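# Place bottles on ledges matching their cap colours

## Task

Set every bottle upright on the wall ledge whose coloured label strip is the same colour as that bottle's cap. The bottle's entire base must rest on the ledge. A bottle that topples or is left leaning counts as a failure.

## Robot and tools

ROBOT. The robot is a Rainbow Robotics RB-Y1. It has a two-wheel drive base with rear casters that cannot move sideways, a torso that can squat, shift, pitch and yaw, a head that pans and tilts, and two seven-joint arms, each ending in a parallel gripper. Every hand has a wrist camera whose housing juts out sideways and can strike things. The base is 0.58 m wide. Its front edge is 0.10 m ahead of the wheel axle and its back 0.57 m behind it, and turning on the spot sweeps a 0.58 m radius. A bent leg can poke out past the front edge.

FRAMES. All positions are in metres in the base frame: origin on the floor between the drive wheels, x forward, y to the left, z up. left_hand and right_hand are the point between the finger pads, 0.03 m behind the tips. The fingers point along the hand's -z axis and close along its x axis. base_odometry is measured from where the base started, with heading in rad (left positive). It counts wheel turns only, so slips and bumps make it wrong. The printed hand position can drift from the true one at long reach or under load.

move. This is the only tool that commands motion. An action uses base, joints or both (optionally with min_time_s or contact_limits), or target (optionally with min_time_s), or contact_limits alone. A call without an action just reports state and pictures.
- base: a single velocity command {x_m_s, turn_rad_s, for_s}, not a position. x_m_s is forward speed in m/s, either sign, 0.005 to 1.5 or 0. turn_rad_s is left-positive turn rate in rad/s, 0.02 to 1.509 or 0. for_s is the duration, 0.1 to 5 s. Omitted speeds are 0. Acceleration is about 0.4 m/s² (turning 0.5 rad/s²), so distance is roughly speed times duration. Coasting can last up to about 3 s afterwards.
- joints: absolute joint targets keyed by name (e.g. torso_pitch_rad, left_elbow_rad, right_gripper_m, head_tilt_rad). Units are rad, and grippers are in m of pad opening (0 to 0.1). Main ranges: torso_squat 0 to 1.2, shift -0.3 to 0.6, pitch -0.2 to 1.4 (positive bows forward), yaw -1.5 to 1.5 (lift both arms outward at least 0.2 rad first). Left shoulder_roll runs 0 to 3.141 and right -3.141 to 0; in both cases larger magnitude lifts the arm outward. Elbows run -2.617 to 0.01, with negative bending. Wrist pitch is -1.57 to 1.919. Head pan is ±0.523 and head tilt -0.35 to 1.57 (positive looks down). Combined torso limits also apply; break them and the torso stops partway with off_target.
- target: one hand's absolute pose: side ("left"/"right"), x, y, z in the base frame (m, -3 to 3), and quat_wxyz written the way the hand lines print it. It is solved once into joint angles, so the hand moves along an arc; for long moves, chain short poses. It is refused if an earlier move is still running.
- min_time_s (0.1 to 8): the shortest duration for arm, head and torso motions.
- contact_limits: gripper current caps in mA, 200 to 672.5 (default 672.5), keyed by left_gripper_m/right_gripper_m. Lower values mean a gentler grip.
- cameras: a list drawn from head_camera, left_wrist_camera, right_wrist_camera, or all. blocking false returns right away while the motion continues.
To grasp, command an opening at least 0.005 m narrower than the object. Expect off_target or done while holding.

wait {seconds 0 to 10, cameras}: lets time pass and returns early once running moves settle. stop {cameras}: brakes everything that is moving. zoom_image {camera, region [x0,y0,x1,y1]}: a closer view of the latest image, at most 504x504 pixels. The head image is 896x504 and wrist images 644x364. finished_scene {scene}: ends the current scene for good, so call it only once the bottles stand correctly with the robot let go.

RESULTS. "move" reads done or the worst status word. Hand status is reached (within 10 mm and 2°), short (with the error), or refused (with a reason). Joint statuses include done, off_target (still pressing), not_followed ("joint command not followed": the self-collision check blocked the arm), time_out, contact_stop (torso only), limit_stop_at_<name> (body guard), torque_fault, and limit_stop_at_motor_heat. A refusal, or a stop you did not command, cancels the remaining move/wait/finished_scene calls in that reply. on_its_own lists things the robot did unprompted. lidar_m gives 12 distances from the base origin at 0.23 m height, starting straight ahead and going counter-clockwise, with "-" for nothing seen. motor_effort is wheel load in %; at rest it is normally under 30. External joint torques and Wrist force/torque estimate contact, but they carry offsets, drift and noise. Temperatures, MOTOR HOT and OVER-TEMPERATURE FAULT track arm heating.

HAZARDS. Keep the arms from hitting or squeezing each other; roll the shoulders about 0.5 rad outward when both reach forward. Never close a gripper on the other hand's fingers. Do not knock objects out of the area, drop them from a height, or release them while they move. The base does not stop at furniture, so drive slowly near the wall and ledges. A stalled wheel shuts the wheel motors off for 2 s. Fast bending, stretched arms holding a load, or braking while leaning forward can tip the robot. Heavy contact torque causes a 10 s torque fault, and holding loads at full stretch heats the motors. Occasionally a loose bottle may get a small push from outside, so recheck before finishing.

Each tool is called after ">>>" by a JSON object that holds its "api" and its "payload", one argument or row to a line.

## Session

>>> {"api": "move", "payload": {
  "cameras": ["all"]
}}

Scene clock: 0.00 s.
Joint torques (N m): no reading
External joint torques (N m): no reading
Motor temperatures (°C): left_arm=[34 39 32 39 35 43 40] | right_arm=[33 36 34 35 35 34 43]
Wrist force (N): no reading
Wrist torque (N m): no reading
Wrist force, peak (N): no reading
base_odometry: x=+0.000 y=+0.000 heading=+0.000
lidar_m: 3.95 2.48 1.74 1.99 2.10 1.67 1.63 1.72 2.47 2.64 2.45 3.88
base_status: not commanded
joint_positions: torso_squat_rad=+0.350 torso_shift_rad=+0.000 torso_pitch_rad=+0.000 torso_yaw_rad=+0.000 left_shoulder_pitch_rad=-0.048 left_shoulder_roll_rad=+0.048 left_shoulder_yaw_rad=-0.029 left_elbow_rad=-0.126 left_forearm_roll_rad=+0.039 left_wrist_pitch_rad=+0.009 left_hand_roll_rad=-0.012 left_gripper_m=+0.100 right_shoulder_pitch_rad=-0.009 right_shoulder_roll_rad=-0.013 right_shoulder_yaw_rad=+0.007 right_elbow_rad=-0.267 right_forearm_roll_rad=-0.043 right_wrist_pitch_rad=+0.022 right_hand_roll_rad=-0.017 right_gripper_m=+0.100 head_pan_rad=+0.000 head_tilt_rad=+0.400
joint_status: not commanded
wheel_motors_off: 0
motor_effort: left_wheel=+1 right_wheel=-1
chest: x=-0.2280 y=-0.0002 z=+1.2475 quat_wxyz=(+1.000, +0.000, +0.000, +0.000) (m; base frame)
left_hand: x=-0.1340 y=+0.2540 z=+0.5691 quat_wxyz=(+0.996, +0.022, -0.081, -0.010) (m; base frame)
right_hand: x=-0.0969 y=-0.2280 z=+0.5737 quat_wxyz=(+0.992, -0.001, -0.127, -0.024) (m; base frame)
pictures: head_camera, left_wrist_camera, right_wrist_camera

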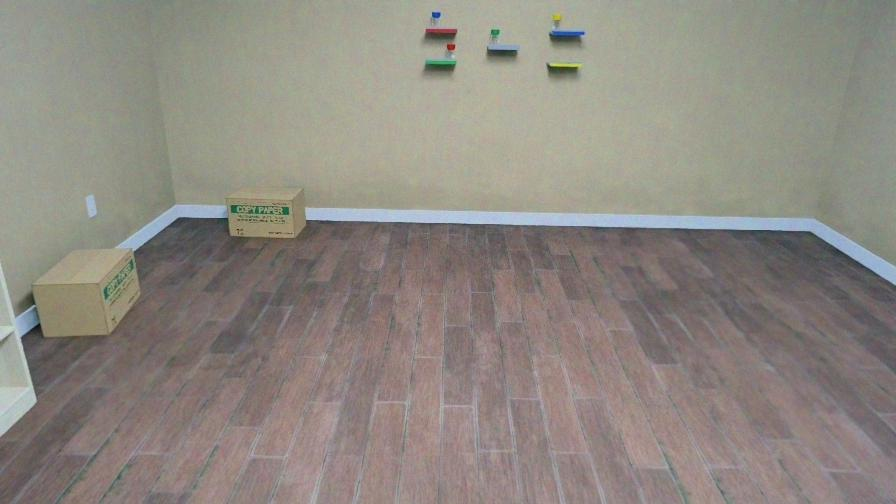

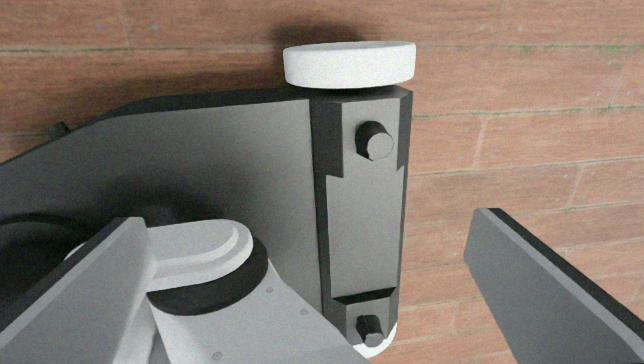

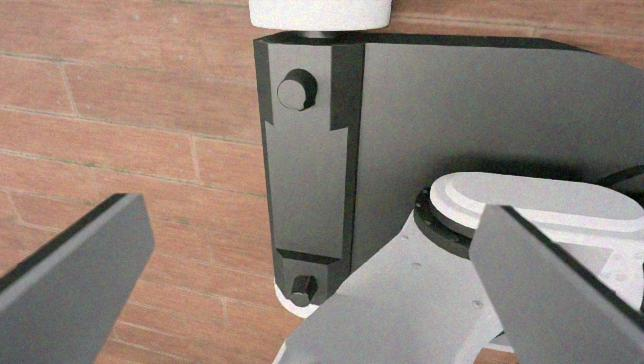

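>>> {"api": "zoom_image", "payload": {
  "camera": "head_camera",
  "region": [400, 0, 620, 120]
}}

Scaled by 2.291 from the camera's 896x504 image, which has a finer 1280x720 frame.

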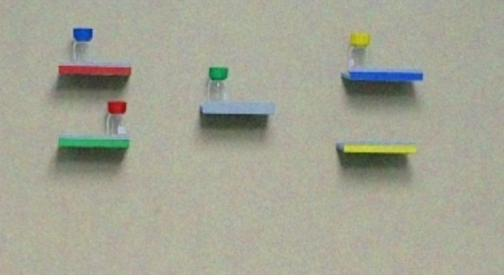

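>>> {"api": "move", "payload": {
  "base": {"turn_rad_s": -0.3, "for_s": 0.6},
  "joints": {"head_tilt_rad": 0.2}
}}

>>> {"api": "move", "payload": {
  "base": {"x_m_s": 0.8, "for_s": 3.1},
  "cameras": ["head_camera"]
}}

Scene clock: 7.90 s.
Joint torques (N m): left_arm=[-2.89 2.25 -0.79 -0.59 -0.05 -0.55 0.15] | right_arm=[-2.6 -0.52 0.47 -1.04 0.04 -0.41 0.13]
External joint torques (N m): left_arm=[-0.03 0.69 -0.88 0.04 -0.06 -0.11 0.16] | right_arm=[0.54 0.31 0.51 0.58 -0.03 0.15 0.12]
Wrist force (N): left_arm=[0.0 0.7 -5.2] | right_arm=[1.8 -2.0 -5.4]
Wrist torque (N m): left_arm=[-0.20 0.07 -0.05] | right_arm=[0.27 0.02 -0.23]
Wrist force, peak (N): left_arm=[-0.1 1.2 -5.5] | right_arm=[0.4 -2.5 -6.3]
move: done
base_odometry: x=+0.000 y=+0.000 heading=-0.180
lidar_m: 4.20 2.92 1.74 1.84 2.01 1.77 1.63 1.66 2.07 2.64 2.44 3.31
base_status: done (sent for 0.6 of 0.6 s)
joint_positions: torso_squat_rad=+0.350 torso_shift_rad=+0.000 torso_pitch_rad=+0.000 torso_yaw_rad=+0.000 left_shoulder_pitch_rad=-0.048 left_shoulder_roll_rad=+0.048 left_shoulder_yaw_rad=-0.029 left_elbow_rad=-0.126 left_forearm_roll_rad=+0.039 left_wrist_pitch_rad=+0.009 left_hand_roll_rad=-0.012 left_gripper_m=+0.100 right_shoulder_pitch_rad=-0.009 right_shoulder_roll_rad=-0.013 right_shoulder_yaw_rad=+0.007 right_elbow_rad=-0.267 right_forearm_roll_rad=-0.043 right_wrist_pitch_rad=+0.022 right_hand_roll_rad=-0.017 right_gripper_m=+0.100 head_pan_rad=+0.000 head_tilt_rad=+0.200
joint_status: all done
wheel_motors_off: 0
motor_effort: left_wheel=+2(28) right_wheel=-1(25)
chest: x=-0.2280 y=-0.0002 z=+1.2475 quat_wxyz=(+1.000, +0.000, +0.000, +0.000) (m; base frame)
left_hand: x=-0.1340 y=+0.2540 z=+0.5691 quat_wxyz=(+0.996, +0.022, -0.081, -0.010) (m; base frame)
right_hand: x=-0.0969 y=-0.2280 z=+0.5737 quat_wxyz=(+0.992, -0.001, -0.127, -0.024) (m; base frame)
pictures: none

Scene clock: 13.23 s.
Joint torques (N m): left_arm=[-2.38 2.72 -0.59 -0.48 -0.1 -0.51 0.37] | right_arm=[-2.36 -0.62 0.57 -0.97 -0.02 -0.18 0.27]
External joint torques (N m): left_arm=[0.49 1.16 -0.67 0.15 -0.1 -0.07 0.38] | right_arm=[0.78 0.21 0.61 0.65 -0.09 0.38 0.25]
Wrist force (N): left_arm=[0.0 1.1 -4.9] | right_arm=[1.6 -1.9 -4.7]
Wrist torque (N m): left_arm=[-0.24 0.07 -0.03] | right_arm=[0.22 0.02 -0.23]
Wrist force, peak (N): left_arm=[0.4 1.1 -5.7] | right_arm=[0.8 -1.7 -6.4]
move: done
base_odometry: x=+2.440 y=-0.444 heading=-0.180
lidar_m: 1.76 1.78 1.92 1.91 1.98 2.57 4.08 3.83 2.15 2.29 2.32 1.91
base_status: done (sent for 3.1 of 3.1 s)
joint_positions: torso_squat_rad=+0.350 torso_shift_rad=+0.000 torso_pitch_rad=+0.000 torso_yaw_rad=+0.000 left_shoulder_pitch_rad=-0.048 left_shoulder_roll_rad=+0.048 left_shoulder_yaw_rad=-0.029 left_elbow_rad=-0.126 left_forearm_roll_rad=+0.039 left_wrist_pitch_rad=+0.009 left_hand_roll_rad=-0.012 left_gripper_m=+0.100 right_shoulder_pitch_rad=-0.009 right_shoulder_roll_rad=-0.013 right_shoulder_yaw_rad=+0.007 right_elbow_rad=-0.267 right_forearm_roll_rad=-0.043 right_wrist_pitch_rad=+0.022 right_hand_roll_rad=-0.017 right_gripper_m=+0.100 head_pan_rad=+0.000 head_tilt_rad=+0.200
joint_status: not commanded
wheel_motors_off: 0
motor_effort: left_wheel=-2(37) right_wheel=+0(29)
chest: x=-0.2280 y=-0.0002 z=+1.2475 quat_wxyz=(+1.000, +0.000, +0.000, +0.000) (m; base frame)
left_hand: x=-0.1339 y=+0.2540 z=+0.5691 quat_wxyz=(+0.996, +0.022, -0.081, -0.010) (m; base frame)
right_hand: x=-0.0968 y=-0.2280 z=+0.5738 quat_wxyz=(+0.992, -0.001, -0.127, -0.024) (m; base frame)
pictures: head_camera
camera_calibration:
head_camera: T_world_to_cam=[[-0.031313, -0.99932, 0.0194453, -0.0301035], [-0.162853, -0.0140939, -0.98655, 1.45297], [0.986153, -0.0340586, -0.162301, 0.381091], [0, 0, 0, 1]] pos_world=[-0.140135, 0.00337436, 1.49586]

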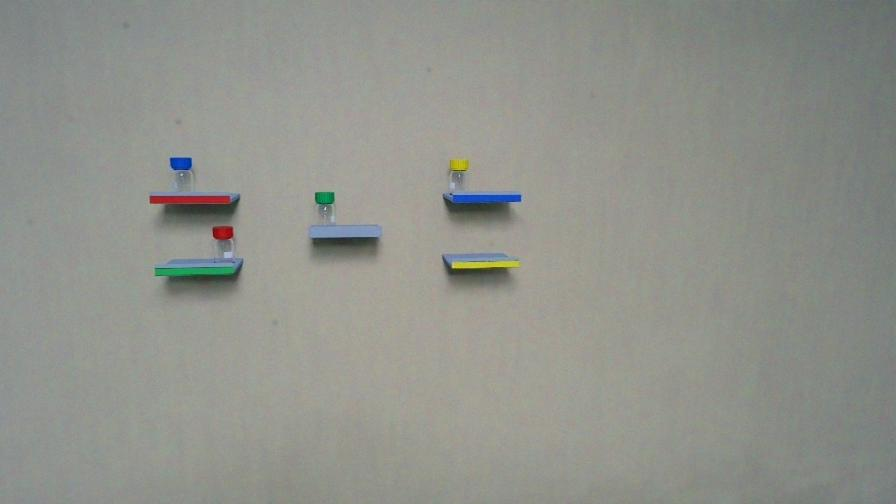

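>>> {"api": "move", "payload": {
  "base": {"turn_rad_s": 0.3, "for_s": 0.6},
  "cameras": ["head_camera"]
}}

>>> {"api": "zoom_image", "payload": {
  "camera": "head_camera",
  "region": [280, 120, 680, 320]
}}

Scene clock: 15.33 s.
Joint torques (N m): left_arm=[-2.45 2.58 -0.63 -0.62 -0.06 -0.45 0.34] | right_arm=[-2.36 -0.72 0.3 -1.07 -0.06 -0.29 0.14]
External joint torques (N m): left_arm=[0.42 1.01 -0.71 0.02 -0.06 -0.01 0.35] | right_arm=[0.78 0.1 0.34 0.55 -0.13 0.27 0.12]
Wrist force (N): left_arm=[0.1 0.9 -5.2] | right_arm=[1.5 -0.5 -5.7]
Wrist torque (N m): left_arm=[-0.21 0.08 -0.04] | right_arm=[0.02 -0.01 -0.19]
Wrist force, peak (N): left_arm=[0.0 0.8 -5.5] | right_arm=[0.9 -2.7 -6.0]
move: done
base_odometry: x=+2.440 y=-0.444 heading=+0.000
lidar_m: 1.76 1.86 2.01 1.91 2.22 3.46 4.08 3.16 2.16 2.29 2.40 1.80
base_status: done (sent for 0.6 of 0.6 s)
joint_positions: torso_squat_rad=+0.350 torso_shift_rad=+0.000 torso_pitch_rad=+0.000 torso_yaw_rad=+0.000 left_shoulder_pitch_rad=-0.048 left_shoulder_roll_rad=+0.048 left_shoulder_yaw_rad=-0.029 left_elbow_rad=-0.126 left_forearm_roll_rad=+0.039 left_wrist_pitch_rad=+0.009 left_hand_roll_rad=-0.012 left_gripper_m=+0.100 right_shoulder_pitch_rad=-0.009 right_shoulder_roll_rad=-0.013 right_shoulder_yaw_rad=+0.007 right_elbow_rad=-0.267 right_forearm_roll_rad=-0.043 right_wrist_pitch_rad=+0.022 right_hand_roll_rad=-0.017 right_gripper_m=+0.100 head_pan_rad=+0.000 head_tilt_rad=+0.200
joint_status: not commanded
wheel_motors_off: 0
motor_effort: left_wheel=-5(30) right_wheel=+0(21)
chest: x=-0.2280 y=-0.0002 z=+1.2475 quat_wxyz=(+1.000, +0.000, +0.000, +0.000) (m; base frame)
left_hand: x=-0.1339 y=+0.2540 z=+0.5691 quat_wxyz=(+0.996, +0.022, -0.081, -0.010) (m; base frame)
right_hand: x=-0.0968 y=-0.2280 z=+0.5737 quat_wxyz=(+0.992, -0.001, -0.127, -0.024) (m; base frame)
pictures: head_camera
camera_calibration:
head_camera: T_world_to_cam=[[-0.0313303, -0.999322, 0.0193469, -0.0300588], [-0.16285, -0.013994, -0.986552, 1.45297], [0.986153, -0.0340596, -0.162301, 0.381086], [0, 0, 0, 1]] pos_world=[-0.140135, 0.00327413, 1.49586]

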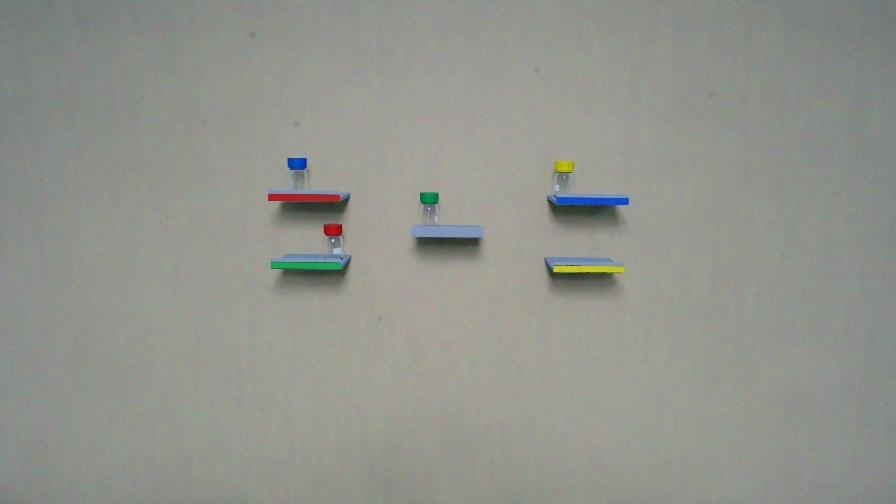

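Scaled by 1.260 from the camera's 896x504 image, which has a finer 1280x720 frame.

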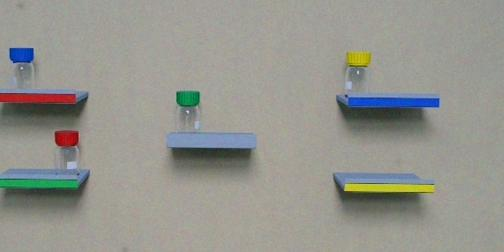

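>>> {"api": "move", "payload": {
  "base": {"turn_rad_s": -0.1, "for_s": 0.3}
}}

>>> {"api": "move", "payload": {
  "joints": {"left_shoulder_pitch_rad": 0.2, "left_shoulder_roll_rad": 0.3, "left_elbow_rad": -1.9, "left_forearm_roll_rad": 0, "left_wrist_pitch_rad": 0.1, "left_hand_roll_rad": -1.57, "right_shoulder_pitch_rad": 0.2, "right_shoulder_roll_rad": -0.3, "right_elbow_rad": -1.9, "right_forearm_roll_rad": 0, "right_wrist_pitch_rad": 0.1, "right_hand_roll_rad": 1.57},
  "min_time_s": 2
}}

>>> {"api": "move", "payload": {
  "target": {"side": "left", "x": 0.19, "y": 0.38, "z": 1.4, "quat_wxyz": [0.5, 0.5, -0.5, -0.5]},
  "min_time_s": 2,
  "cameras": ["all"]
}}

Scene clock: 21.00 s.
Joint torques (N m): left_arm=[-2.79 2.2 -0.66 -0.47 -0.16 -0.37 0.27] | right_arm=[-2.2 -0.72 0.66 -1.12 -0.09 -0.52 -0.17]
External joint torques (N m): left_arm=[0.08 0.63 -0.75 0.17 -0.17 0.07 0.28] | right_arm=[0.94 0.1 0.7 0.5 -0.16 0.03 -0.19]
Wrist force (N): left_arm=[0.0 1.1 -5.2] | right_arm=[1.7 -2.0 -5.9]
Wrist torque (N m): left_arm=[-0.25 0.07 -0.03] | right_arm=[0.18 -0.03 -0.20]
Wrist force, peak (N): left_arm=[0.2 0.8 -5.6] | right_arm=[2.0 -1.6 -6.3]
move: done
base_odometry: x=+2.440 y=-0.444 heading=-0.030
lidar_m: 1.76 1.83 1.95 1.90 2.22 3.35 4.08 3.23 2.16 2.30 2.41 1.82
base_status: done (sent for 0.3 of 0.3 s)
joint_positions: torso_squat_rad=+0.350 torso_shift_rad=+0.000 torso_pitch_rad=+0.000 torso_yaw_rad=+0.000 left_shoulder_pitch_rad=-0.048 left_shoulder_roll_rad=+0.048 left_shoulder_yaw_rad=-0.029 left_elbow_rad=-0.126 left_forearm_roll_rad=+0.039 left_wrist_pitch_rad=+0.009 left_hand_roll_rad=-0.012 left_gripper_m=+0.100 right_shoulder_pitch_rad=-0.009 right_shoulder_roll_rad=-0.013 right_shoulder_yaw_rad=+0.007 right_elbow_rad=-0.267 right_forearm_roll_rad=-0.043 right_wrist_pitch_rad=+0.022 right_hand_roll_rad=-0.017 right_gripper_m=+0.100 head_pan_rad=+0.000 head_tilt_rad=+0.200
joint_status: not commanded
wheel_motors_off: 0
motor_effort: left_wheel=+1(11) right_wheel=+0(16)
chest: x=-0.2280 y=-0.0002 z=+1.2475 quat_wxyz=(+1.000, +0.000, +0.000, +0.000) (m; base frame)
left_hand: x=-0.1339 y=+0.2540 z=+0.5691 quat_wxyz=(+0.996, +0.022, -0.081, -0.010) (m; base frame)
right_hand: x=-0.0968 y=-0.2280 z=+0.5737 quat_wxyz=(+0.992, -0.001, -0.127, -0.024) (m; base frame)
pictures: none

Scene clock: 23.30 s.
Joint torques (N m): left_arm=[-8.39 6.27 3.23 -10.82 -0.15 -1.82 0.57] | right_arm=[-6.21 -6.51 -2.51 -9.3 -0.02 -1.71 -0.17]
External joint torques (N m): left_arm=[-0.03 1.68 -0.43 -0.22 -0.22 0.12 0.54] | right_arm=[1.77 -1.18 1.17 0.99 -0.23 0.21 -0.15]
Wrist force (N): left_arm=[2.9 -5.3 1.0] | right_arm=[4.6 3.5 1.4]
Wrist torque (N m): left_arm=[0.26 0.21 -0.06] | right_arm=[-0.09 0.12 -0.18]
Wrist force, peak (N): left_arm=[2.9 -5.3 1.0] | right_arm=[4.5 5.3 1.5]
move: done
base_odometry: x=+2.440 y=-0.444 heading=-0.030
lidar_m: 1.76 1.84 1.95 1.90 2.22 3.35 4.08 3.22 2.16 2.29 2.40 1.82
base_status: not commanded
joint_positions: torso_squat_rad=+0.350 torso_shift_rad=+0.000 torso_pitch_rad=+0.000 torso_yaw_rad=+0.000 left_shoulder_pitch_rad=+0.200 left_shoulder_roll_rad=+0.300 left_shoulder_yaw_rad=-0.029 left_elbow_rad=-1.900 left_forearm_roll_rad=+0.000 left_wrist_pitch_rad=+0.100 left_hand_roll_rad=-1.570 left_gripper_m=+0.100 right_shoulder_pitch_rad=+0.200 right_shoulder_roll_rad=-0.300 right_shoulder_yaw_rad=+0.007 right_elbow_rad=-1.900 right_forearm_roll_rad=+0.000 right_wrist_pitch_rad=+0.100 right_hand_roll_rad=+1.570 right_gripper_m=+0.100 head_pan_rad=+0.000 head_tilt_rad=+0.200
joint_status: all done
wheel_motors_off: 0
motor_effort: left_wheel=+2(2) right_wheel=+0(1)
chest: x=-0.2280 y=-0.0002 z=+1.2475 quat_wxyz=(+1.000, +0.000, +0.000, +0.000) (m; base frame)
left_hand: x=+0.2359 y=+0.2894 z=+1.0694 quat_wxyz=(+0.409, +0.569, -0.433, -0.567) (m; base frame)
right_hand: x=+0.2361 y=-0.3002 z=+1.0722 quat_wxyz=(+0.412, -0.576, -0.428, +0.562) (m; base frame)
pictures: none

Scene clock: 25.63 s.
Joint torques (N m): left_arm=[-9.85 15.2 7.84 -2.14 -0.89 -1.73 0.33] | right_arm=[-6.49 -5.91 -2.35 -9.06 0.25 -1.66 -0.16]
External joint torques (N m): left_arm=[-0.54 1.53 0.93 -0.54 -0.13 0.09 0.32] | right_arm=[1.5 -0.58 1.33 1.24 0.04 0.25 -0.13]
Wrist force (N): left_arm=[0.9 -4.8 0.9] | right_arm=[4.6 3.6 0.9]
Wrist torque (N m): left_arm=[0.15 0.12 -0.15] | right_arm=[-0.14 0.13 -0.20]
Wrist force, peak (N): left_arm=[2.7 -5.4 1.4] | right_arm=[5.1 5.7 1.0]
move: done
base_odometry: x=+2.440 y=-0.444 heading=-0.030
lidar_m: 1.76 1.83 1.95 1.91 2.22 3.34 4.08 3.23 2.16 2.30 2.41 1.82
base_status: not commanded
joint_positions: torso_squat_rad=+0.350 torso_shift_rad=+0.000 torso_pitch_rad=+0.000 torso_yaw_rad=+0.000 left_shoulder_pitch_rad=-0.130 left_shoulder_roll_rad=+0.981 left_shoulder_yaw_rad=+0.623 left_elbow_rad=-2.378 left_forearm_roll_rad=+0.798 left_wrist_pitch_rad=+1.103 left_hand_roll_rad=-1.106 left_gripper_m=+0.100 right_shoulder_pitch_rad=+0.200 right_shoulder_roll_rad=-0.300 right_shoulder_yaw_rad=+0.007 right_elbow_rad=-1.900 right_forearm_roll_rad=+0.000 right_wrist_pitch_rad=+0.100 right_hand_roll_rad=+1.570 right_gripper_m=+0.100 head_pan_rad=+0.000 head_tilt_rad=+0.200
joint_status: all done
wheel_motors_off: 0
motor_effort: left_wheel=+1(2) right_wheel=+0(1)
chest: x=-0.2280 y=-0.0002 z=+1.2475 quat_wxyz=(+1.000, +0.000, +0.000, +0.000) (m; base frame)
left_hand: x=+0.1897 y=+0.3800 z=+1.4001 quat_wxyz=(+0.500, +0.500, -0.500, -0.499) (m; base frame)
left_hand_status: reached (checked arc, planned for 2.0 s): 0 mm and 0.1 deg off.
right_hand: x=+0.2361 y=-0.3002 z=+1.0722 quat_wxyz=(+0.412, -0.576, -0.428, +0.562) (m; base frame)
pictures: head_camera, left_wrist_camera, right_wrist_camera
camera_calibration:
head_camera: T_world_to_cam=[[-0.0313303, -0.999322, 0.0193469, -0.0300608], [-0.16285, -0.013994, -0.986552, 1.45307], [0.986153, -0.0340596, -0.162301, 0.381102], [0, 0, 0, 1]] pos_world=[-0.140135, 0.00327413, 1.49596]
left_wrist_camera: T_world_to_cam=[[-0.0343951, -0.999399, -0.00438047, 0.39136], [-0.465851, 0.0199101, -0.884639, 1.34667], [0.884194, -0.0283866, -0.466256, 0.57009], [0, 0, 0, 1]] pos_world=[0.13674, 0.380496, 1.45884]
right_wrist_camera: T_world_to_cam=[[-0.0210989, -0.939527, 0.341826, -0.648321], [-0.470361, -0.292372, -0.832634, 0.943091], [0.882222, -0.178349, -0.435748, 0.277554], [0, 0, 0, 1]] pos_world=[0.185051, -0.283879, 1.12781]

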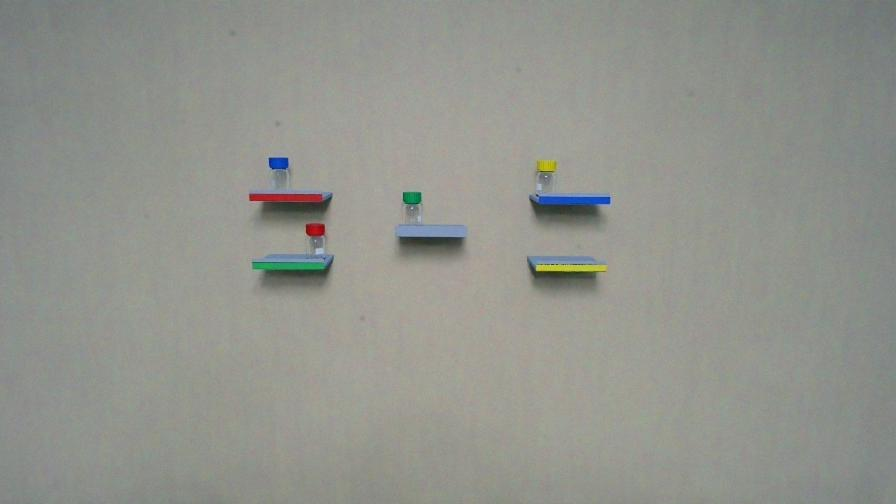

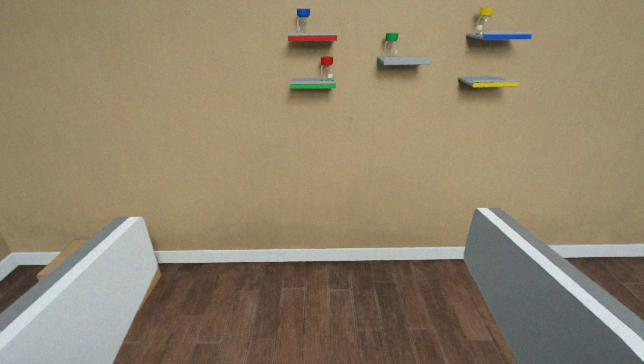

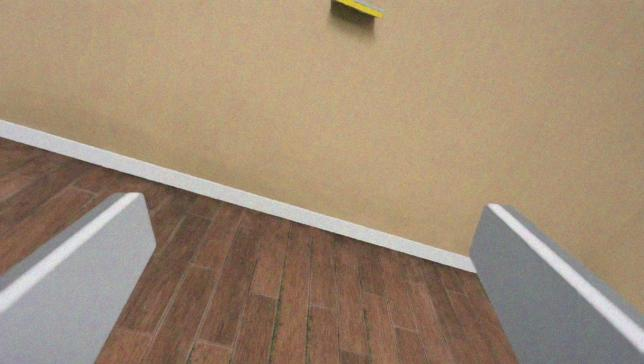

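>>> {"api": "move", "payload": {
  "target": {"side": "right", "x": 0.19, "y": -0.38, "z": 1.4, "quat_wxyz": [0.5, -0.5, -0.5, 0.5]},
  "min_time_s": 2
}}

>>> {"api": "move", "payload": {
  "base": {"x_m_s": 0.4, "for_s": 1.8},
  "cameras": ["all"]
}}

>>> {"api": "zoom_image", "payload": {
  "camera": "head_camera",
  "region": [100, 150, 604, 430]
}}

Scene clock: 29.67 s.
Joint torques (N m): left_arm=[-10.09 15.05 7.69 -2.18 -0.85 -1.92 0.33] | right_arm=[-9.33 -16.1 -6.84 -1.76 0.61 -1.6 -0.1]
External joint torques (N m): left_arm=[-0.78 1.38 0.78 -0.58 -0.09 -0.1 0.31] | right_arm=[-0.19 -1.59 -0.02 -0.04 -0.28 0.19 -0.09]
Wrist force (N): left_arm=[0.9 -4.9 0.9] | right_arm=[3.3 4.2 0.5]
Wrist torque (N m): left_arm=[0.14 0.10 -0.14] | right_arm=[-0.13 0.13 -0.01]
Wrist force, peak (N): left_arm=[1.0 -5.4 1.1] | right_arm=[5.8 4.5 1.2]
move: done
base_odometry: x=+2.440 y=-0.444 heading=-0.030
lidar_m: 1.76 1.83 1.95 1.90 2.21 3.34 4.08 3.24 2.16 2.29 2.40 1.82
base_status: not commanded
joint_positions: torso_squat_rad=+0.350 torso_shift_rad=+0.000 torso_pitch_rad=+0.000 torso_yaw_rad=+0.000 left_shoulder_pitch_rad=-0.130 left_shoulder_roll_rad=+0.981 left_shoulder_yaw_rad=+0.623 left_elbow_rad=-2.378 left_forearm_roll_rad=+0.798 left_wrist_pitch_rad=+1.103 left_hand_roll_rad=-1.106 left_gripper_m=+0.100 right_shoulder_pitch_rad=-0.125 right_shoulder_roll_rad=-0.992 right_shoulder_yaw_rad=-0.620 right_elbow_rad=-2.378 right_forearm_roll_rad=-0.797 right_wrist_pitch_rad=+1.097 right_hand_roll_rad=+1.096 right_gripper_m=+0.100 head_pan_rad=+0.000 head_tilt_rad=+0.200
joint_status: all done
wheel_motors_off: 0
motor_effort: left_wheel=+1(2) right_wheel=-1(1)
chest: x=-0.2280 y=-0.0002 z=+1.2475 quat_wxyz=(+1.000, +0.000, +0.000, +0.000) (m; base frame)
left_hand: x=+0.1897 y=+0.3800 z=+1.4001 quat_wxyz=(+0.500, +0.500, -0.500, -0.499) (m; base frame)
right_hand: x=+0.1898 y=-0.3800 z=+1.3999 quat_wxyz=(+0.500, -0.500, -0.500, +0.499) (m; base frame)
right_hand_status: reached (checked arc, planned for 2.0 s): 0 mm and 0.1 deg off.
pictures: none

Scene clock: 33.03 s.
Joint torques (N m): left_arm=[-9.75 15.52 7.46 -2.11 -0.77 -1.81 0.39] | right_arm=[-9.74 -16.06 -6.26 -1.61 0.67 -1.59 0.04]
External joint torques (N m): left_arm=[-0.44 1.85 0.55 -0.51 -0.01 0.01 0.37] | right_arm=[-0.6 -1.55 0.55 0.11 -0.21 0.19 0.05]
Wrist force (N): left_arm=[0.9 -4.7 1.3] | right_arm=[3.2 4.8 0.8]
Wrist torque (N m): left_arm=[0.13 0.11 -0.17] | right_arm=[-0.24 0.11 -0.01]
Wrist force, peak (N): left_arm=[0.9 -5.3 1.4] | right_arm=[3.7 4.6 1.8]
move: done
base_odometry: x=+3.160 y=-0.465 heading=-0.029
lidar_m: 1.04 1.09 1.49 1.96 1.99 3.09 4.80 2.68 2.39 2.31 1.46 1.08
base_status: done (sent for 1.8 of 1.8 s)
joint_positions: torso_squat_rad=+0.350 torso_shift_rad=+0.000 torso_pitch_rad=+0.000 torso_yaw_rad=+0.000 left_shoulder_pitch_rad=-0.130 left_shoulder_roll_rad=+0.981 left_shoulder_yaw_rad=+0.623 left_elbow_rad=-2.378 left_forearm_roll_rad=+0.798 left_wrist_pitch_rad=+1.103 left_hand_roll_rad=-1.106 left_gripper_m=+0.100 right_shoulder_pitch_rad=-0.125 right_shoulder_roll_rad=-0.992 right_shoulder_yaw_rad=-0.620 right_elbow_rad=-2.378 right_forearm_roll_rad=-0.797 right_wrist_pitch_rad=+1.097 right_hand_roll_rad=+1.096 right_gripper_m=+0.100 head_pan_rad=+0.000 head_tilt_rad=+0.200
joint_status: not commanded
wheel_motors_off: 0
motor_effort: left_wheel=+4(34) right_wheel=-6(21)
chest: x=-0.2280 y=-0.0002 z=+1.2475 quat_wxyz=(+1.000, +0.000, +0.000, +0.000) (m; base frame)
left_hand: x=+0.1897 y=+0.3800 z=+1.4001 quat_wxyz=(+0.500, +0.501, -0.500, -0.499) (m; base frame)
right_hand: x=+0.1898 y=-0.3800 z=+1.4000 quat_wxyz=(+0.500, -0.500, -0.500, +0.499) (m; base frame)
pictures: head_camera, left_wrist_camera, right_wrist_camera
camera_calibration:
head_camera: T_world_to_cam=[[-0.0313303, -0.999322, 0.0193469, -0.0300608], [-0.16285, -0.013994, -0.986552, 1.45307], [0.986153, -0.0340596, -0.162301, 0.381102], [0, 0, 0, 1]] pos_world=[-0.140135, 0.00327413, 1.49596]
left_wrist_camera: T_world_to_cam=[[-0.0343965, -0.999399, -0.00438368, 0.391365], [-0.465772, 0.0199111, -0.884681, 1.34672], [0.884236, -0.0283881, -0.466177, 0.56997], [0, 0, 0, 1]] pos_world=[0.13674, 0.380496, 1.45884]
right_wrist_camera: T_world_to_cam=[[-0.0180022, -0.998541, 0.0509001, -0.452115], [-0.495832, -0.0352915, -0.867701, 1.32251], [0.868232, -0.0408584, -0.494473, 0.584055], [0, 0, 0, 1]] pos_world=[0.140508, -0.380919, 1.45936]

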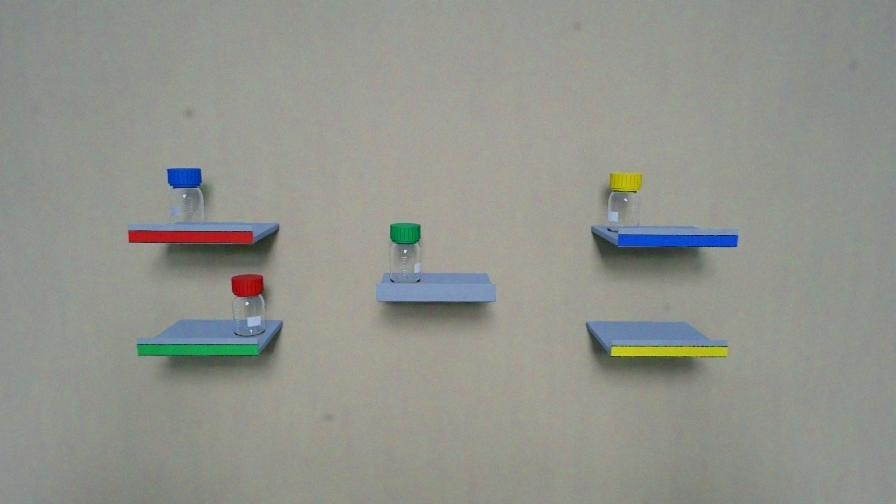

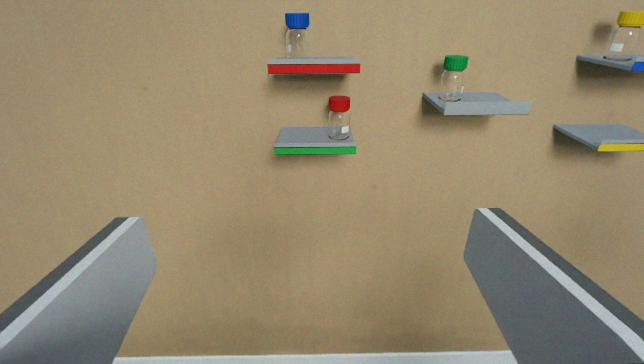

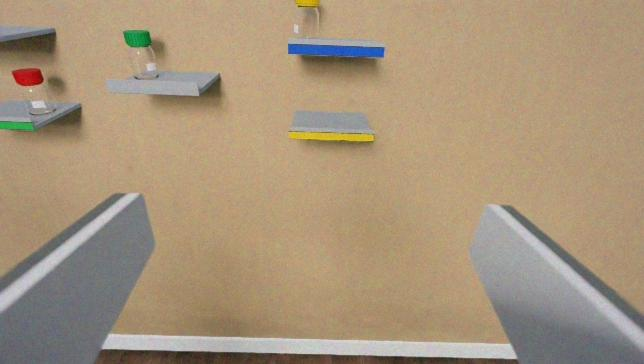

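Scaled by 1.000.

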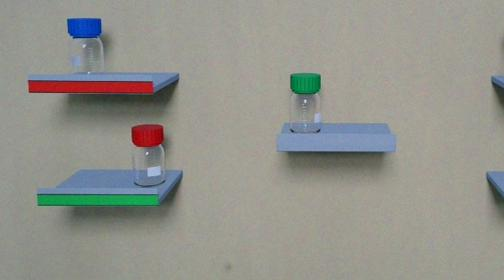

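>>> {"api": "zoom_image", "payload": {
  "camera": "head_camera",
  "region": [360, 210, 510, 310]
}}

>>> {"api": "zoom_image", "payload": {
  "camera": "head_camera",
  "region": [575, 160, 755, 370]
}}

>>> {"api": "zoom_image", "payload": {
  "camera": "head_camera",
  "region": [115, 160, 295, 370]
}}

>>> {"api": "zoom_image", "payload": {
  "camera": "left_wrist_camera",
  "region": [250, 0, 410, 170]
}}

Scaled by 3.360 from the camera's 896x504 image, which has a finer 1280x720 frame.

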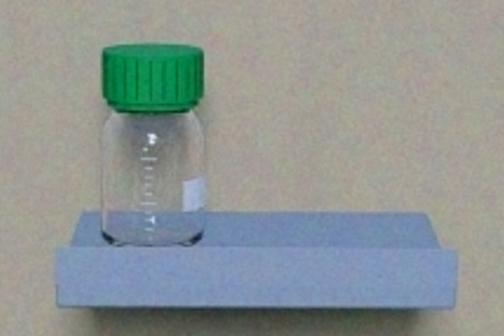

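Scaled by 2.400 from the camera's 896x504 image, which has a finer 1280x720 frame.

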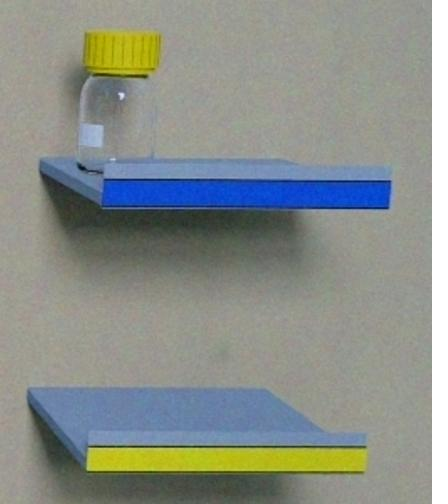

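Scaled by 2.400 from the camera's 896x504 image, which has a finer 1280x720 frame.

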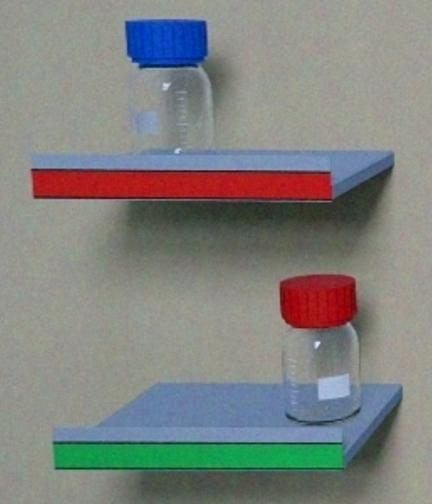

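Scaled by 2.965 from the camera's 644x364 image, which has a finer 1265x715 frame.

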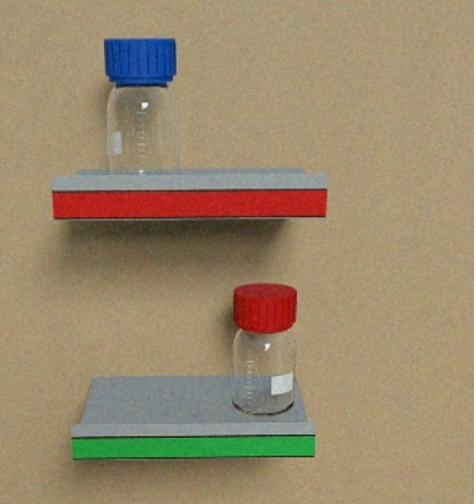

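>>> {"api": "move", "payload": {
  "joints": {"head_pan_rad": 0.5, "head_tilt_rad": 0.2},
  "cameras": ["head_camera"]
}}

>>> {"api": "zoom_image", "payload": {
  "camera": "head_camera",
  "region": [0, 100, 500, 504]
}}

Scene clock: 39.17 s.
Joint torques (N m): left_arm=[-10.14 15.2 7.89 -1.94 -0.74 -1.76 0.38] | right_arm=[-9.15 -16.08 -6.02 -1.66 0.78 -1.42 -0.15]
External joint torques (N m): left_arm=[-0.83 1.53 0.99 -0.34 0.02 0.06 0.37] | right_arm=[-0.01 -1.57 0.8 0.06 -0.11 0.37 -0.14]
Wrist force (N): left_arm=[0.8 -5.1 1.0] | right_arm=[3.5 4.4 1.0]
Wrist torque (N m): left_arm=[0.18 0.08 -0.15] | right_arm=[-0.19 0.09 0.03]
Wrist force, peak (N): left_arm=[0.9 -5.5 1.2] | right_arm=[3.0 5.4 0.4]
move: done
base_odometry: x=+3.160 y=-0.465 heading=-0.029
lidar_m: 1.04 1.09 1.49 1.97 1.99 3.09 4.79 2.68 2.39 2.31 1.46 1.08
base_status: not commanded
joint_positions: torso_squat_rad=+0.350 torso_shift_rad=+0.000 torso_pitch_rad=+0.000 torso_yaw_rad=+0.000 left_shoulder_pitch_rad=-0.130 left_shoulder_roll_rad=+0.981 left_shoulder_yaw_rad=+0.623 left_elbow_rad=-2.378 left_forearm_roll_rad=+0.798 left_wrist_pitch_rad=+1.103 left_hand_roll_rad=-1.106 left_gripper_m=+0.100 right_shoulder_pitch_rad=-0.125 right_shoulder_roll_rad=-0.992 right_shoulder_yaw_rad=-0.620 right_elbow_rad=-2.378 right_forearm_roll_rad=-0.797 right_wrist_pitch_rad=+1.097 right_hand_roll_rad=+1.096 right_gripper_m=+0.100 head_pan_rad=+0.500 head_tilt_rad=+0.200
joint_status: all done
wheel_motors_off: 0
motor_effort: left_wheel=+4(4) right_wheel=-6(6)
chest: x=-0.2280 y=-0.0002 z=+1.2475 quat_wxyz=(+1.000, +0.000, +0.000, +0.000) (m; base frame)
left_hand: x=+0.1897 y=+0.3800 z=+1.4001 quat_wxyz=(+0.500, +0.501, -0.500, -0.499) (m; base frame)
right_hand: x=+0.1898 y=-0.3800 z=+1.4000 quat_wxyz=(+0.500, -0.500, -0.500, +0.499) (m; base frame)
pictures: head_camera
camera_calibration:
head_camera: T_world_to_cam=[[0.451564, -0.892028, 0.0193866, 0.0694468], [-0.135833, -0.0902038, -0.986617, 1.45868], [0.881838, 0.442888, -0.161899, 0.359196], [0, 0, 0, 1]] pos_world=[-0.149977, 0.0344432, 1.49596]

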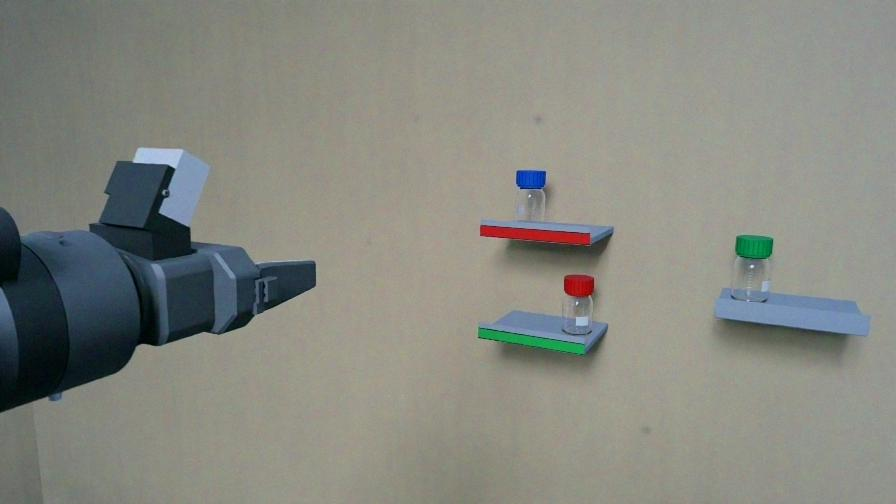

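Scaled by 1.008 from the camera's 896x504 image, which has a finer 1280x720 frame.

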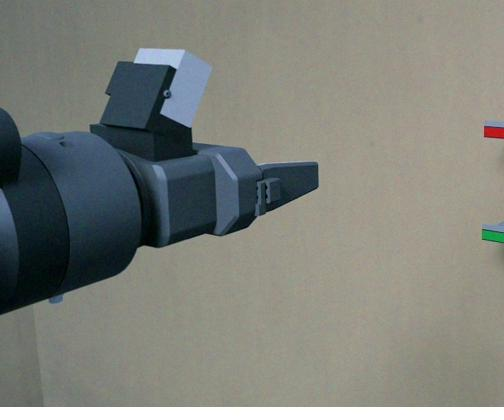

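>>> {"api": "move", "payload": {
  "base": {"x_m_s": 0.3, "for_s": 2.0},
  "joints": {"head_pan_rad": -0.35, "head_tilt_rad": 0.3},
  "cameras": ["all"]
}}

>>> {"api": "move", "payload": {
  "joints": {"head_pan_rad": 0.35, "head_tilt_rad": 0.3},
  "cameras": ["head_camera"]
}}

Scene clock: 47.23 s.
Joint torques (N m): left_arm=[-9.89 14.87 7.49 -1.93 -0.77 -1.79 0.26] | right_arm=[-9.45 -16.27 -6.57 -1.61 0.79 -1.67 -0.05]
External joint torques (N m): left_arm=[-0.58 1.2 0.59 -0.33 -0.01 0.03 0.25] | right_arm=[-0.32 -1.76 0.24 0.11 -0.09 0.12 -0.05]
Wrist force (N): left_arm=[0.7 -5.0 1.2] | right_arm=[3.9 4.1 1.1]
Wrist torque (N m): left_arm=[0.18 0.10 -0.16] | right_arm=[-0.16 0.17 0.01]
Wrist force, peak (N): left_arm=[1.0 -5.4 1.1] | right_arm=[3.2 5.3 0.3]
move: done
base_odometry: x=+3.760 y=-0.482 heading=-0.029
lidar_m: 0.44 0.46 0.66 1.33 2.13 3.08 5.39 3.01 2.42 1.66 0.64 0.46
base_status: done (sent for 2 of 2 s)
joint_positions: torso_squat_rad=+0.350 torso_shift_rad=+0.000 torso_pitch_rad=+0.000 torso_yaw_rad=+0.000 left_shoulder_pitch_rad=-0.130 left_shoulder_roll_rad=+0.981 left_shoulder_yaw_rad=+0.623 left_elbow_rad=-2.378 left_forearm_roll_rad=+0.798 left_wrist_pitch_rad=+1.103 left_hand_roll_rad=-1.106 left_gripper_m=+0.100 right_shoulder_pitch_rad=-0.125 right_shoulder_roll_rad=-0.992 right_shoulder_yaw_rad=-0.620 right_elbow_rad=-2.378 right_forearm_roll_rad=-0.797 right_wrist_pitch_rad=+1.097 right_hand_roll_rad=+1.096 right_gripper_m=+0.100 head_pan_rad=-0.350 head_tilt_rad=+0.300
joint_status: all done
wheel_motors_off: 0
motor_effort: left_wheel=+4(32) right_wheel=-7(15)
chest: x=-0.2280 y=-0.0002 z=+1.2475 quat_wxyz=(+1.000, +0.000, +0.000, +0.000) (m; base frame)
left_hand: x=+0.1897 y=+0.3800 z=+1.4001 quat_wxyz=(+0.500, +0.501, -0.500, -0.499) (m; base frame)
right_hand: x=+0.1898 y=-0.3800 z=+1.4000 quat_wxyz=(+0.500, -0.500, -0.500, +0.499) (m; base frame)
pictures: head_camera, left_wrist_camera, right_wrist_camera
camera_calibration:
head_camera: T_world_to_cam=[[-0.369992, -0.928764, 0.0224274, -0.104147], [-0.249755, 0.0761851, -0.965307, 1.40445], [0.894834, -0.362758, -0.260151, 0.503791], [0, 0, 0, 1]] pos_world=[-0.138575, -0.0209722, 1.48912]
left_wrist_camera: T_world_to_cam=[[-0.0343965, -0.999399, -0.00438368, 0.391365], [-0.465772, 0.0199111, -0.884681, 1.34672], [0.884236, -0.0283881, -0.466177, 0.56997], [0, 0, 0, 1]] pos_world=[0.13674, 0.380496, 1.45884]
right_wrist_camera: T_world_to_cam=[[-0.0179977, -0.998542, 0.0508985, -0.452114], [-0.495907, -0.0352888, -0.867658, 1.32246], [0.868189, -0.0408568, -0.494549, 0.584172], [0, 0, 0, 1]] pos_world=[0.140508, -0.380919, 1.45936]

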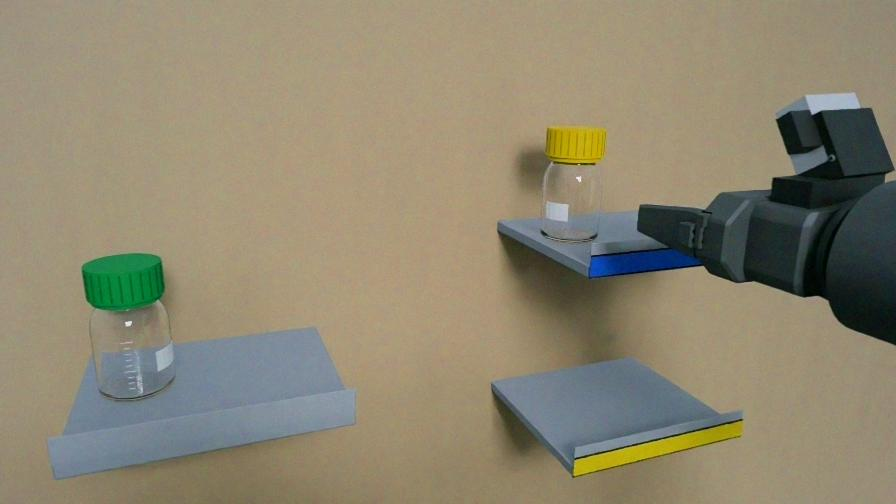

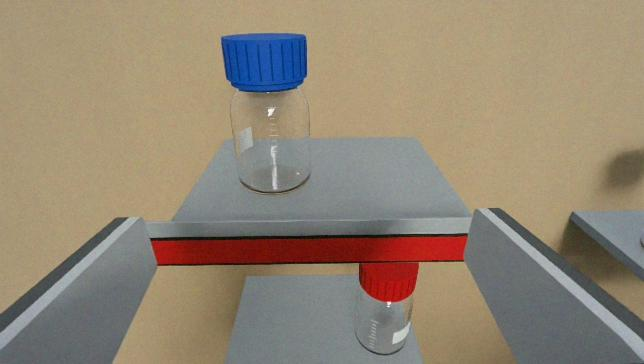

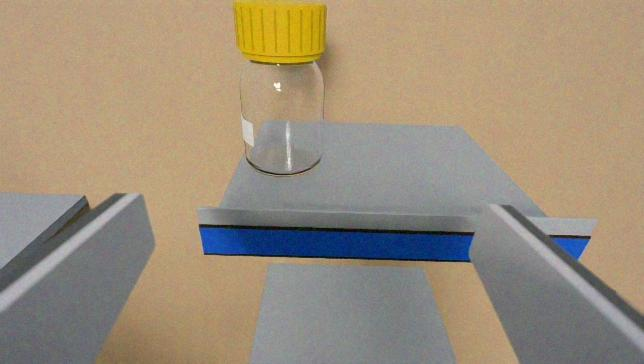

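Scene clock: 48.37 s.
Joint torques (N m): left_arm=[-9.41 15.08 7.19 -1.94 -0.83 -1.79 0.37] | right_arm=[-9.8 -16.24 -6.45 -1.48 0.56 -1.71 0.09]
External joint torques (N m): left_arm=[-0.09 1.41 0.28 -0.34 -0.08 0.04 0.36] | right_arm=[-0.66 -1.73 0.36 0.24 -0.33 0.08 0.1]
Wrist force (N): left_arm=[1.1 -5.0 1.2] | right_arm=[2.6 4.4 0.6]
Wrist torque (N m): left_arm=[0.18 0.12 -0.15] | right_arm=[-0.22 0.02 -0.03]
Wrist force, peak (N): left_arm=[0.7 -5.3 1.1] | right_arm=[3.7 4.9 0.9]
move: done
base_odometry: x=+3.760 y=-0.482 heading=-0.029
lidar_m: 0.44 0.47 0.65 1.33 2.12 3.09 5.39 3.01 2.41 1.67 0.63 0.47
base_status: not commanded
joint_positions: torso_squat_rad=+0.350 torso_shift_rad=+0.000 torso_pitch_rad=+0.000 torso_yaw_rad=+0.000 left_shoulder_pitch_rad=-0.130 left_shoulder_roll_rad=+0.981 left_shoulder_yaw_rad=+0.623 left_elbow_rad=-2.378 left_forearm_roll_rad=+0.798 left_wrist_pitch_rad=+1.103 left_hand_roll_rad=-1.106 left_gripper_m=+0.100 right_shoulder_pitch_rad=-0.125 right_shoulder_roll_rad=-0.992 right_shoulder_yaw_rad=-0.620 right_elbow_rad=-2.378 right_forearm_roll_rad=-0.797 right_wrist_pitch_rad=+1.097 right_hand_roll_rad=+1.096 right_gripper_m=+0.100 head_pan_rad=+0.350 head_tilt_rad=+0.300
joint_status: all done
wheel_motors_off: 0
motor_effort: left_wheel=+4(4) right_wheel=-6(8)
chest: x=-0.2280 y=-0.0002 z=+1.2475 quat_wxyz=(+1.000, +0.000, +0.000, +0.000) (m; base frame)
left_hand: x=+0.1897 y=+0.3800 z=+1.4001 quat_wxyz=(+0.500, +0.501, -0.500, -0.499) (m; base frame)
right_hand: x=+0.1898 y=-0.3800 z=+1.4000 quat_wxyz=(+0.500, -0.500, -0.500, +0.499) (m; base frame)
pictures: head_camera
camera_calibration:
head_camera: T_world_to_cam=[[0.315271, -0.948737, 0.0224098, 0.0369661], [-0.23964, -0.102438, -0.965442, 1.40662], [0.918246, 0.299006, -0.259651, 0.508142], [0, 0, 0, 1]] pos_world=[-0.14117, 0.0272259, 1.48912]

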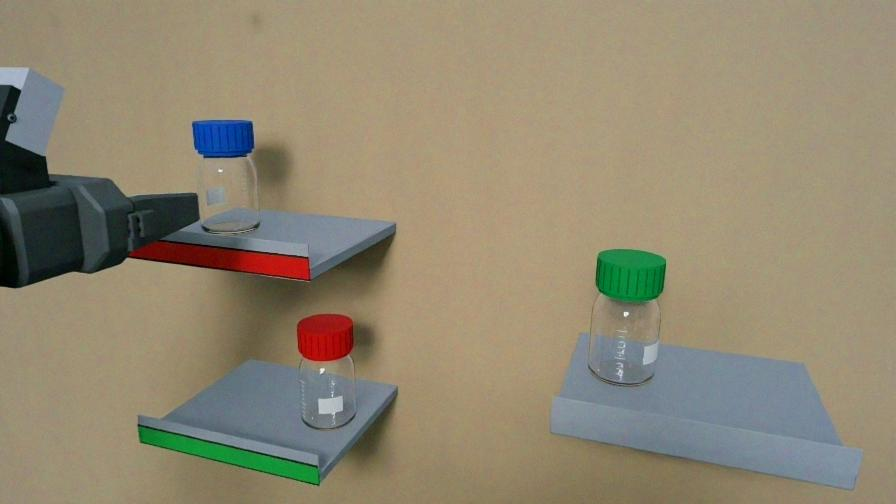

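>>> {"api": "zoom_image", "payload": {
  "camera": "head_camera",
  "region": [120, 290, 410, 500]
}}

>>> {"api": "zoom_image", "payload": {
  "camera": "head_camera",
  "region": [110, 100, 410, 300]
}}

>>> {"api": "zoom_image", "payload": {
  "camera": "head_camera",
  "region": [540, 240, 880, 500]
}}

>>> {"api": "zoom_image", "payload": {
  "camera": "left_wrist_camera",
  "region": [130, 20, 490, 364]
}}

Scaled by 1.738 from the camera's 896x504 image, which has a finer 1280x720 frame.

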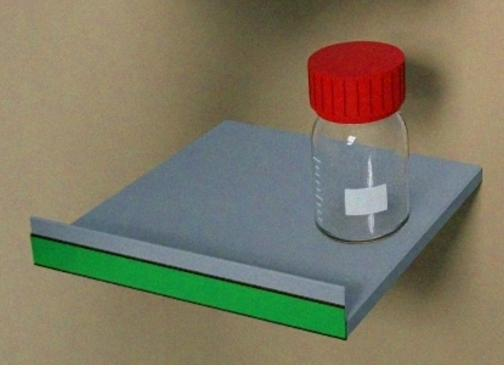

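Scaled by 1.680 from the camera's 896x504 image, which has a finer 1280x720 frame.

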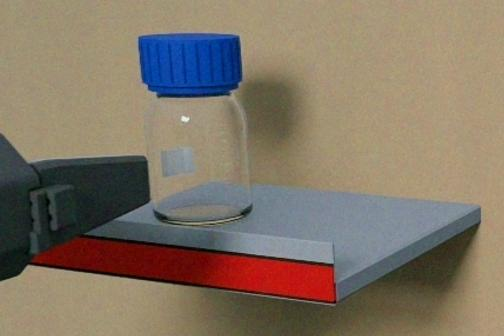

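Scaled by 1.482 from the camera's 896x504 image, which has a finer 1280x720 frame.

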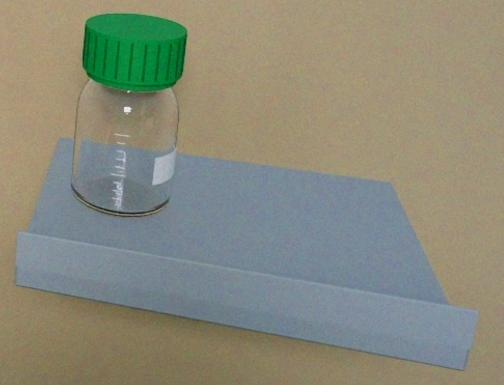

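This scene's latest camera images include none from left_wrist_camera. They are from: head_camera. left_wrist_camera's image comes with the result of a call that names it in "cameras".


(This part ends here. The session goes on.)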